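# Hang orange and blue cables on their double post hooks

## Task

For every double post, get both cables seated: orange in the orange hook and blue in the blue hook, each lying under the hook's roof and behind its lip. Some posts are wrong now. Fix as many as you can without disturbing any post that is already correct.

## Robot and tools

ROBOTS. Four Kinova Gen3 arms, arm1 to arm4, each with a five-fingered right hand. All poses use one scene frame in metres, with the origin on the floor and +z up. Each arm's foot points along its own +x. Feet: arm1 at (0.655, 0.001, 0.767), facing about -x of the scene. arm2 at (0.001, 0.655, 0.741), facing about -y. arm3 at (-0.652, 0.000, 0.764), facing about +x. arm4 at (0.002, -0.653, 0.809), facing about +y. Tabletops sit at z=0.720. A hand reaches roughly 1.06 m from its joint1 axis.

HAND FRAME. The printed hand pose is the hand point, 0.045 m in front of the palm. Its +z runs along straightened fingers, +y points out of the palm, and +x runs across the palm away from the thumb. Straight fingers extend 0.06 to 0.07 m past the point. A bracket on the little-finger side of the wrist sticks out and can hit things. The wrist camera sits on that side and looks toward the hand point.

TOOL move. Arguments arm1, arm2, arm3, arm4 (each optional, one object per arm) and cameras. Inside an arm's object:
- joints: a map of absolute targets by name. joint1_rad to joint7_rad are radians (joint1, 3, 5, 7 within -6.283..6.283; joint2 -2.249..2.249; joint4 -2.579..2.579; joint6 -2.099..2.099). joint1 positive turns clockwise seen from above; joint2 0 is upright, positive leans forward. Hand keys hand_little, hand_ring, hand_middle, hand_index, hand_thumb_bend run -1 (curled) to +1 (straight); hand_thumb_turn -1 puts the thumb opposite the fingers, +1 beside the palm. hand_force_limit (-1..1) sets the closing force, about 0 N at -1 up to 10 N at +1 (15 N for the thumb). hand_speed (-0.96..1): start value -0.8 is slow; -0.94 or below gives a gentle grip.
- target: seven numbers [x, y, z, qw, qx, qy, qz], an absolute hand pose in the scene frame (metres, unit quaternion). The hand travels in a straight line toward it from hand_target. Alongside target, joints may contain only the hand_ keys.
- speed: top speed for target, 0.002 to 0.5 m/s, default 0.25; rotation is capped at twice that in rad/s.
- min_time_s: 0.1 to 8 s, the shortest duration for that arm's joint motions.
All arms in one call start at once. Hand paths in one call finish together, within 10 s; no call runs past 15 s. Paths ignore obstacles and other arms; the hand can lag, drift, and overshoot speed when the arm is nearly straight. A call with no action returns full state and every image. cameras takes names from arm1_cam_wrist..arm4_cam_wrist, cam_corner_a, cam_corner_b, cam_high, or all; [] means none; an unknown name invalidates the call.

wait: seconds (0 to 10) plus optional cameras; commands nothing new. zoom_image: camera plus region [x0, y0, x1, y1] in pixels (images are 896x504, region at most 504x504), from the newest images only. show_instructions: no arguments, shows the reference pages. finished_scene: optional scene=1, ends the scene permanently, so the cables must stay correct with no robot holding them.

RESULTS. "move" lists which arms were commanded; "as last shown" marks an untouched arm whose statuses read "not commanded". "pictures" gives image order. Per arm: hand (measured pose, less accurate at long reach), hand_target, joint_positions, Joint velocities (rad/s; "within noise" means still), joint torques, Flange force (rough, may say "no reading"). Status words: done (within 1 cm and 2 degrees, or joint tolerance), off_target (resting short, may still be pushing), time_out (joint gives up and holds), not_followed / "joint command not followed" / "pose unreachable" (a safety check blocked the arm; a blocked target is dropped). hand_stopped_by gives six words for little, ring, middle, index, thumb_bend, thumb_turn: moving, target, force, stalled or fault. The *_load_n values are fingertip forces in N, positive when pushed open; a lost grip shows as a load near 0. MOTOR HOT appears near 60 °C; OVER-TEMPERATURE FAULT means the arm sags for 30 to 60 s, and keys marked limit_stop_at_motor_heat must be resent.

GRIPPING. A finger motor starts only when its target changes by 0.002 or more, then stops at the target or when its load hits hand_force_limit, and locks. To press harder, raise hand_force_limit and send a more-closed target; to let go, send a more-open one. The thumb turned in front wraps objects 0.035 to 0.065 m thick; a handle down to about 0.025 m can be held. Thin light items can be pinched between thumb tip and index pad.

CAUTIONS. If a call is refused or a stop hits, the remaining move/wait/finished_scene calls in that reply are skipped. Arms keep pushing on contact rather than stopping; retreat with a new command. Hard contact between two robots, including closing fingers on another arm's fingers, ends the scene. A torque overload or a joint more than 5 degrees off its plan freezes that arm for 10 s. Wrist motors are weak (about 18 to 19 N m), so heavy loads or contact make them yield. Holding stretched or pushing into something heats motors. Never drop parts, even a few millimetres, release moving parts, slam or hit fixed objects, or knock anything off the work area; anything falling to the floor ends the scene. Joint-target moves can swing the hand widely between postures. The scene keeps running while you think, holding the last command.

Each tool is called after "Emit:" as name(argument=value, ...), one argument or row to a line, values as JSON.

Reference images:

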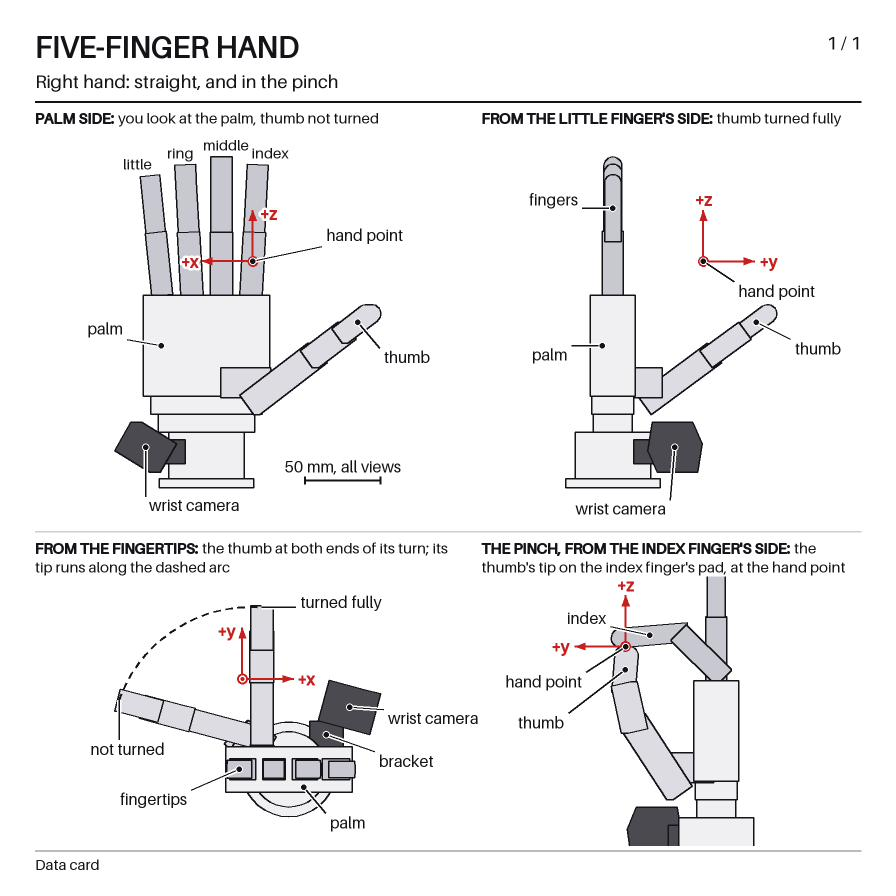

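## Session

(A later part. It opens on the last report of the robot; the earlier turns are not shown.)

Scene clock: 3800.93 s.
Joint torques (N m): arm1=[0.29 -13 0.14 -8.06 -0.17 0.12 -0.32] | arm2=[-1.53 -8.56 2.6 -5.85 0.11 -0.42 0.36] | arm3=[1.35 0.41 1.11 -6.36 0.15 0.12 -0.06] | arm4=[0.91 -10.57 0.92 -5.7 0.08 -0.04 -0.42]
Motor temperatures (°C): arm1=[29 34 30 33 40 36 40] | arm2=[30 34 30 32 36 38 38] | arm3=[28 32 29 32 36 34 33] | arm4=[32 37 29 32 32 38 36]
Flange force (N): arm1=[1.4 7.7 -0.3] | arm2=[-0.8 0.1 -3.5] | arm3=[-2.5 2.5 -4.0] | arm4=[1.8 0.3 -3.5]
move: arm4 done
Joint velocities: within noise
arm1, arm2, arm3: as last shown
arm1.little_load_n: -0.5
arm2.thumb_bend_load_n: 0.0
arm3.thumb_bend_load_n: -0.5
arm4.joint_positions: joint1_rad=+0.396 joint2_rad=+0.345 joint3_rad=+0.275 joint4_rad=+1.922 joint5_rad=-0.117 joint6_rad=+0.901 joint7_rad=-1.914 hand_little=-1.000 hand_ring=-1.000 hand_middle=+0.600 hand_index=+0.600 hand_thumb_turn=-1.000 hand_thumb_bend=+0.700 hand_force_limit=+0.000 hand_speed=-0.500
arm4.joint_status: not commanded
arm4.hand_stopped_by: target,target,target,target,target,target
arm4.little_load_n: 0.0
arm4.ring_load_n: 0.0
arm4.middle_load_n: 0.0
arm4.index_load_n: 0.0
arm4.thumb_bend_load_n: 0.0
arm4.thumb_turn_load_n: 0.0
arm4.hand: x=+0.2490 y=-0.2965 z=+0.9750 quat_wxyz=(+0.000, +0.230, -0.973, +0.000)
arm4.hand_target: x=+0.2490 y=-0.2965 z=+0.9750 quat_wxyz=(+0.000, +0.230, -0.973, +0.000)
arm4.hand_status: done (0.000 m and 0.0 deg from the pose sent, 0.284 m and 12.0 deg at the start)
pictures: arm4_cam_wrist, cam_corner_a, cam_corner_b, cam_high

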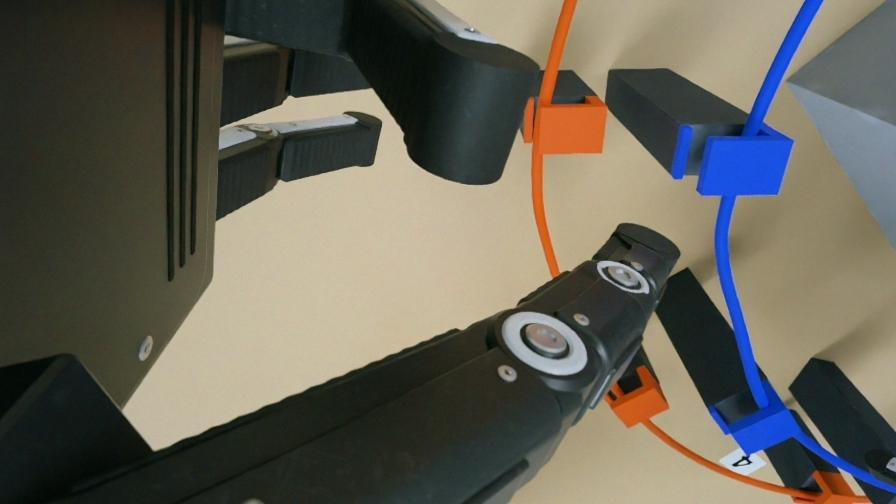

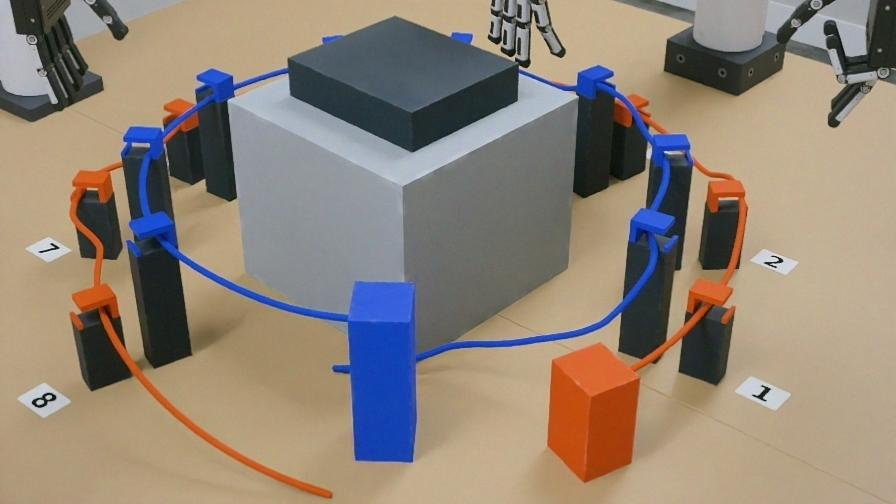

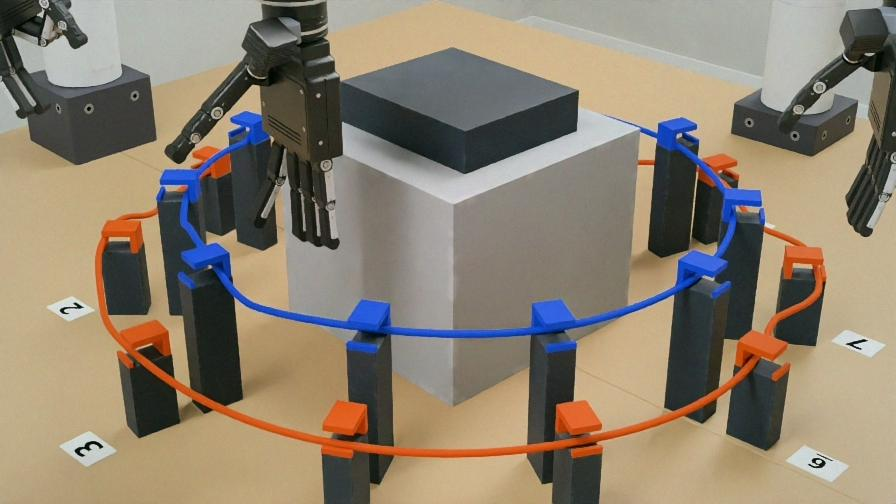

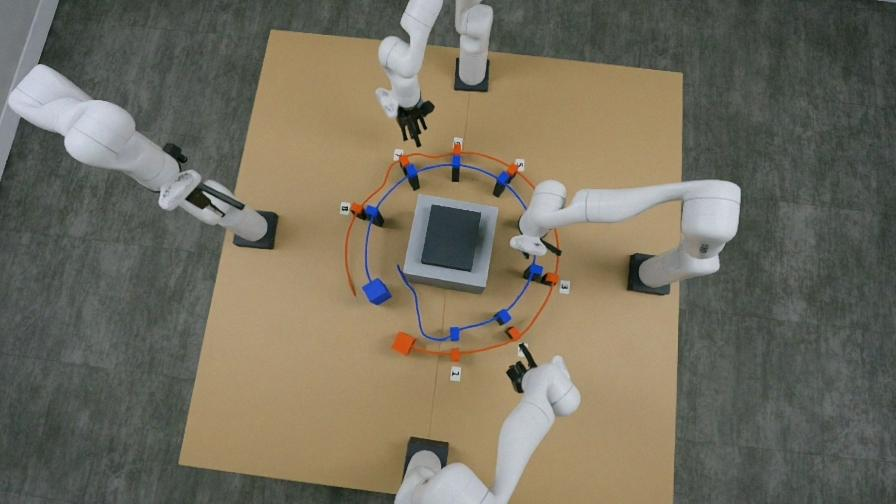

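Emit:
wait(
  seconds=0,
  cameras=["arm1_cam_wrist", "arm2_cam_wrist", "arm3_cam_wrist", "cam_corner_a", "cam_corner_b", "cam_high"],
)

Emit:
zoom_image(
  camera="arm2_cam_wrist",
  region=[370, 60, 490, 200],
)

Emit:
zoom_image(
  camera="arm1_cam_wrist",
  region=[380, 90, 640, 270],
)

Emit:
zoom_image(
  camera="cam_corner_a",
  region=[50, 50, 250, 330],
)

Emit:
zoom_image(
  camera="cam_corner_b",
  region=[630, 100, 850, 350],
)

Emit:
zoom_image(
  camera="cam_corner_b",
  region=[60, 90, 330, 350],
)

Emit:
zoom_image(
  camera="cam_corner_a",
  region=[560, 50, 780, 400],
)

Scene clock: 3828.43 s.
Joint torques (N m): arm1=[0.45 -13.07 0.17 -8.03 -0.2 0.19 -0.24] | arm2=[-1.6 -8.56 2.62 -5.86 0.1 -0.39 0.41] | arm3=[1.19 0.44 1.14 -6.36 0.13 0.22 -0.09] | arm4=[0.88 -10.56 0.93 -5.69 0.1 0 -0.41]
Motor temperatures (°C): arm1=[29 34 30 33 40 36 40] | arm2=[30 34 30 32 36 38 38] | arm3=[28 32 29 32 36 34 33] | arm4=[32 36 29 33 32 38 36]
Flange force (N): arm1=[0.9 7.7 -0.2] | arm2=[-0.8 0.1 -3.4] | arm3=[-2.6 2.7 -3.6] | arm4=[1.8 0.3 -3.4]
Joint velocities: within noise
arm1.joint_positions: joint1_rad=-0.189 joint2_rad=+0.435 joint3_rad=+0.216 joint4_rad=+1.692 joint5_rad=-0.107 joint6_rad=+1.027 joint7_rad=-0.098 hand_little=+1.000 hand_ring=+1.000 hand_middle=+1.000 hand_index=+0.600 hand_thumb_turn=-1.000 hand_thumb_bend=+1.000 hand_force_limit=+0.000 hand_speed=+0.200
arm1.joint_status: not commanded
arm1.hand_stopped_by: target,target,target,target,target,target
arm1.little_load_n: 0.0
arm1.ring_load_n: 0.5
arm1.middle_load_n: 0.0
arm1.index_load_n: 0.0
arm1.thumb_bend_load_n: 0.0
arm1.thumb_turn_load_n: -0.5
arm1.hand: x=+0.2641 y=-0.0172 z=+0.9500 quat_wxyz=(+0.000, +0.773, +0.634, +0.000)
arm1.hand_target: x=+0.2641 y=-0.0172 z=+0.9500 quat_wxyz=(+0.000, +0.773, +0.634, +0.000)
arm1.hand_status: not commanded
arm2.joint_positions: joint1_rad=+0.157 joint2_rad=+0.183 joint3_rad=+0.373 joint4_rad=+1.984 joint5_rad=-0.078 joint6_rad=+0.973 joint7_rad=-2.025 hand_little=+0.800 hand_ring=+0.800 hand_middle=+0.800 hand_index=+0.800 hand_thumb_turn=-1.000 hand_thumb_bend=+0.600 hand_force_limit=+0.300 hand_speed=-0.300
arm2.joint_status: not commanded
arm2.hand_stopped_by: target,target,target,target,target,target
arm2.little_load_n: 0.0
arm2.ring_load_n: 0.0
arm2.middle_load_n: 0.0
arm2.index_load_n: 0.0
arm2.thumb_bend_load_n: 0.0
arm2.thumb_turn_load_n: 0.0
arm2.hand: x=-0.1559 y=+0.2840 z=+0.9400 quat_wxyz=(+0.000, -0.955, -0.296, +0.000)
arm2.hand_target: x=-0.1559 y=+0.2840 z=+0.9400 quat_wxyz=(+0.000, -0.955, -0.296, +0.000)
arm2.hand_status: not commanded
arm3.joint_positions: joint1_rad=+0.513 joint2_rad=-0.471 joint3_rad=-0.059 joint4_rad=+1.558 joint5_rad=-0.014 joint6_rad=+2.038 joint7_rad=-1.722 hand_little=+1.000 hand_ring=+1.000 hand_middle=+1.000 hand_index=+1.000 hand_thumb_turn=+1.000 hand_thumb_bend=+1.000 hand_force_limit=+0.000 hand_speed=-0.800
arm3.joint_status: not commanded
arm3.hand_stopped_by: target,target,target,target,target,target
arm3.little_load_n: 0.0
arm3.ring_load_n: 0.0
arm3.middle_load_n: 0.0
arm3.index_load_n: 0.0
arm3.thumb_bend_load_n: 0.0
arm3.thumb_turn_load_n: 0.0
arm3.hand: x=-0.5100 y=-0.0138 z=+1.2460 quat_wxyz=(-0.002, -0.283, -0.959, +0.015)
arm3.hand_target: x=-0.5100 y=-0.0138 z=+1.2460 quat_wxyz=(-0.002, -0.283, -0.959, +0.015)
arm3.hand_status: not commanded
arm4.joint_positions: joint1_rad=+0.396 joint2_rad=+0.345 joint3_rad=+0.275 joint4_rad=+1.922 joint5_rad=-0.117 joint6_rad=+0.901 joint7_rad=-1.914 hand_little=-1.000 hand_ring=-1.000 hand_middle=+0.600 hand_index=+0.600 hand_thumb_turn=-1.000 hand_thumb_bend=+0.700 hand_force_limit=+0.000 hand_speed=-0.500
arm4.joint_status: not commanded
arm4.hand_stopped_by: target,target,target,target,target,target
arm4.little_load_n: 0.0
arm4.ring_load_n: 0.0
arm4.middle_load_n: 0.0
arm4.index_load_n: 0.0
arm4.thumb_bend_load_n: 0.0
arm4.thumb_turn_load_n: 0.0
arm4.hand: x=+0.2490 y=-0.2965 z=+0.9750 quat_wxyz=(+0.000, +0.230, -0.973, +0.000)
arm4.hand_target: x=+0.2490 y=-0.2965 z=+0.9750 quat_wxyz=(+0.000, +0.230, -0.973, +0.000)
arm4.hand_status: done (0.000 m and 0.0 deg from the pose sent, 0.284 m and 12.0 deg at the start)

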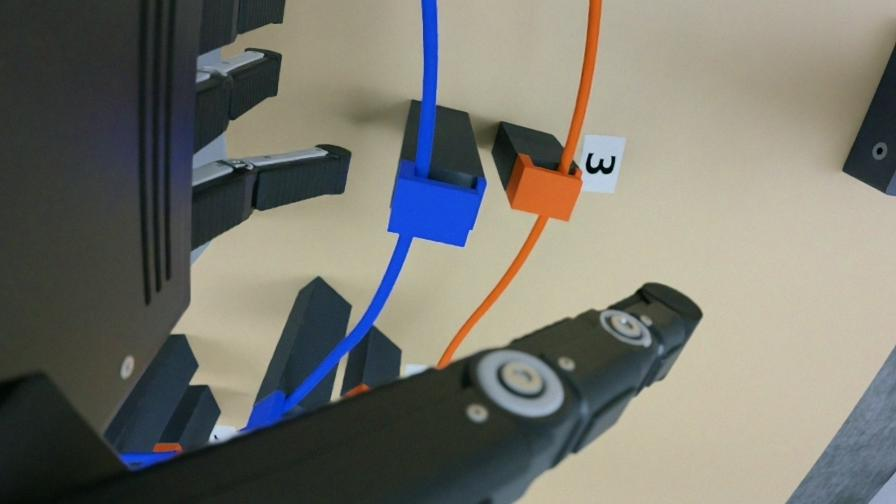

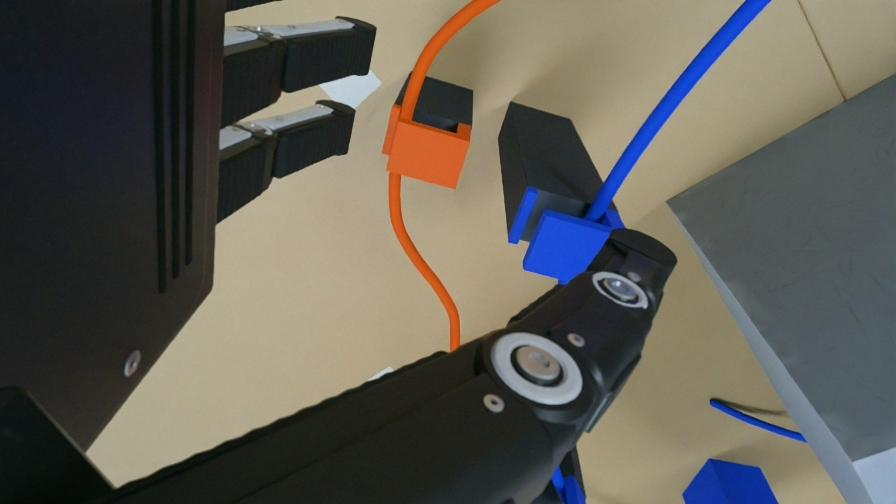

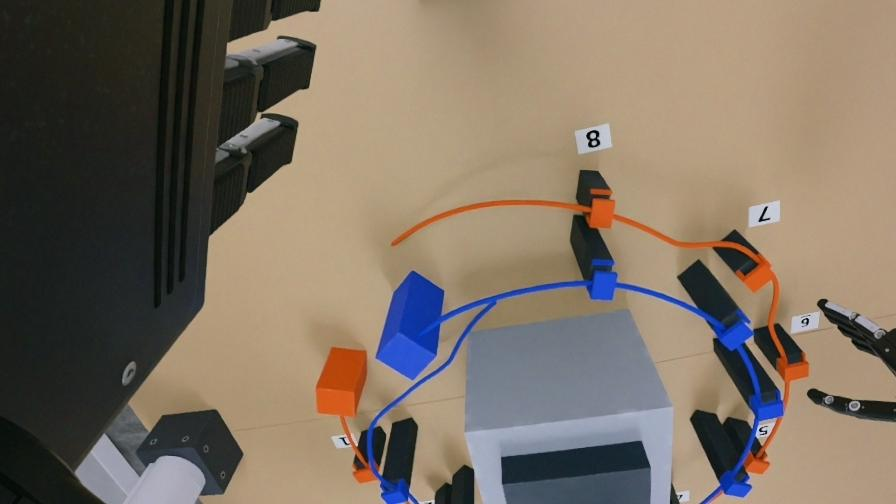

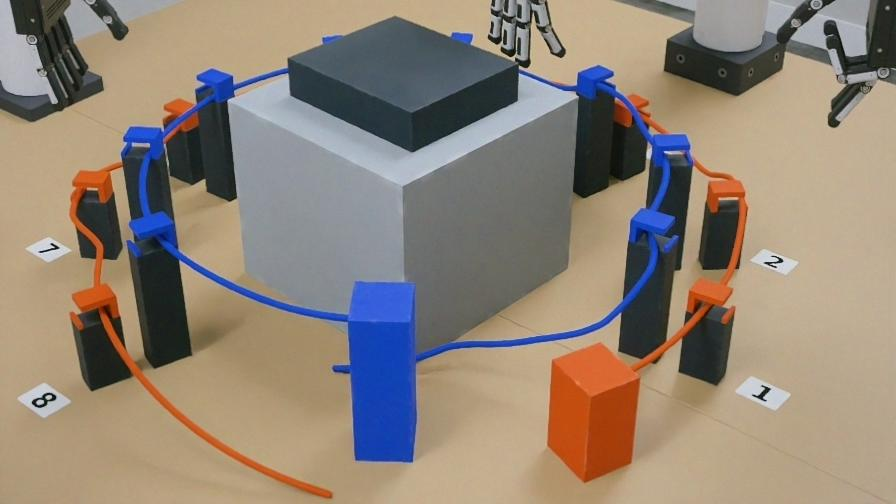

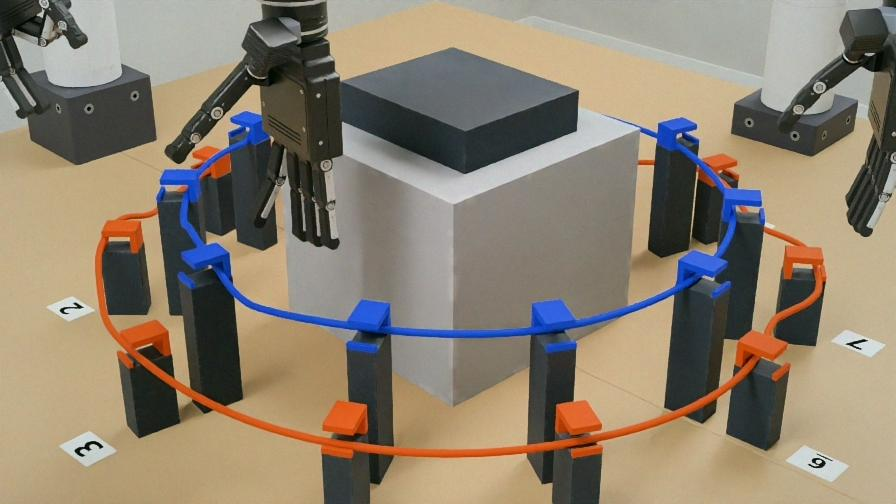

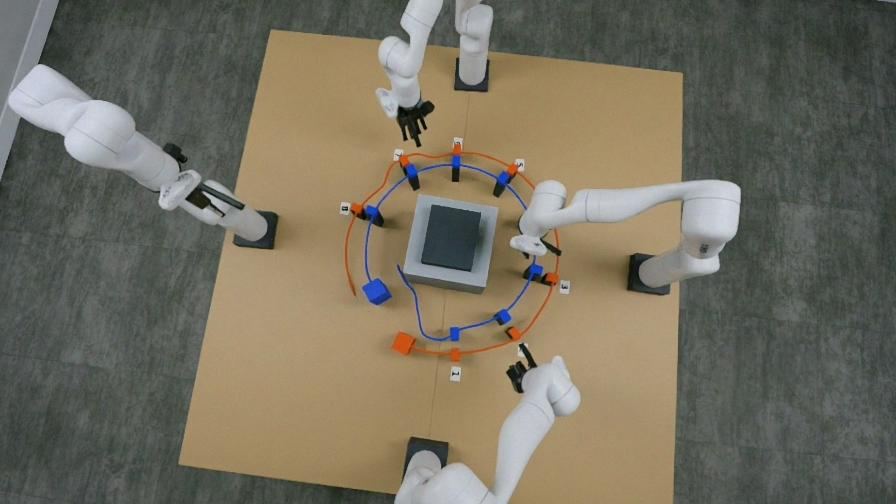

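Scaled by 3.600 from the camera's image (finer frame: 1280x720).

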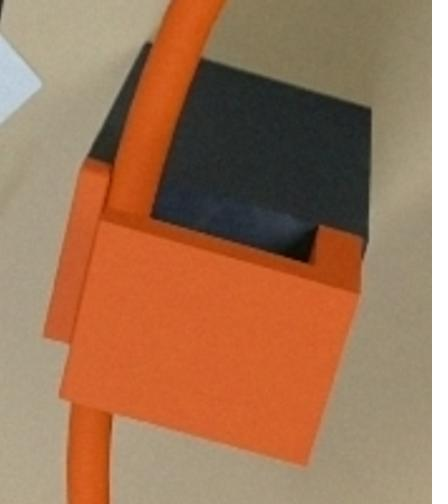

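Scaled by 1.938 from the camera's image (finer frame: 1280x720).

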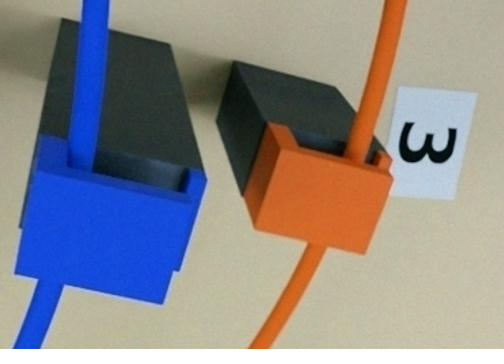

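Scaled by 1.800 from the camera's image (finer frame: 1280x720).

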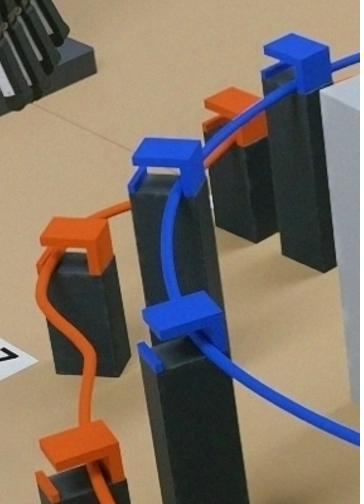

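Scaled by 2.016 from the camera's image (finer frame: 1280x720).

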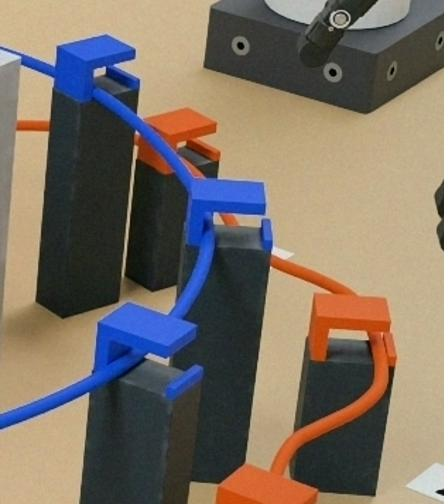

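Scaled by 1.867 from the camera's image (finer frame: 1280x720).

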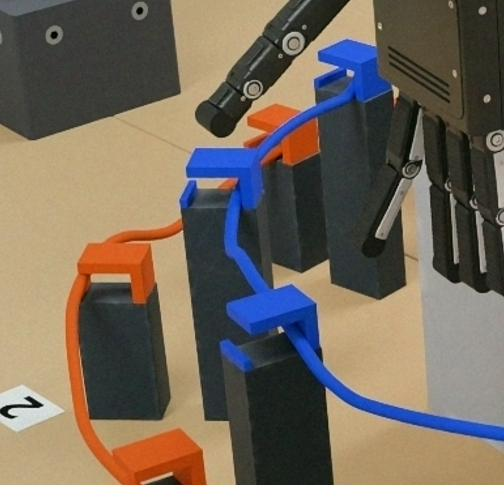

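Scaled by 1.440 from the camera's image (finer frame: 1280x720).

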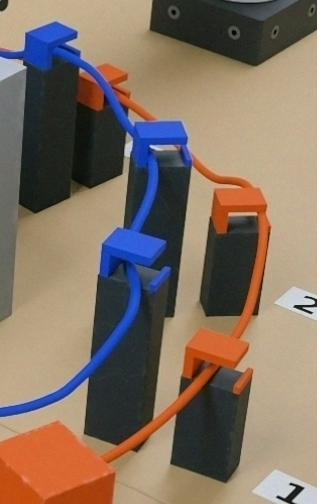

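Emit:
zoom_image(
  camera="cam_corner_b",
  region=[700, 220, 840, 400],
)

Emit:
zoom_image(
  camera="cam_corner_b",
  region=[300, 280, 630, 480],
)

Emit:
zoom_image(
  camera="arm3_cam_wrist",
  region=[560, 180, 820, 504],
)

Scaled by 2.800 from the camera's image (finer frame: 1280x720).

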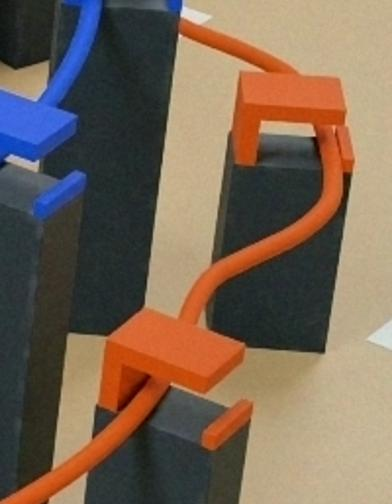

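Scaled by 1.527 from the camera's image (finer frame: 1280x720).

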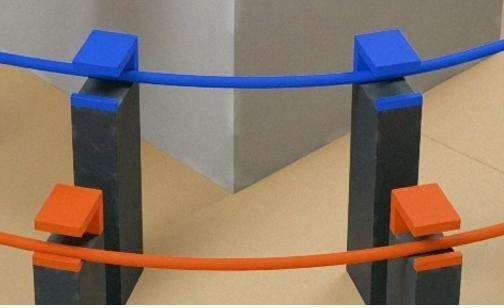

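Scaled by 1.556 from the camera's image (finer frame: 1280x720).

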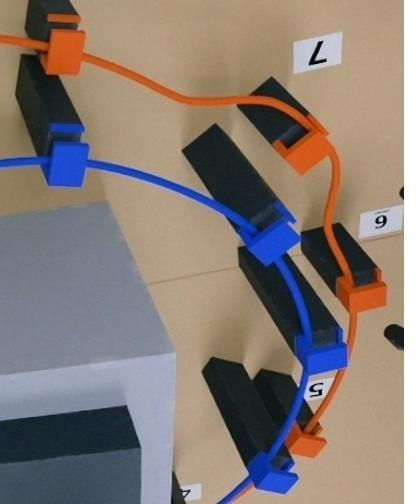

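Emit:
finished_scene(
)

The scene is finished: the task was done.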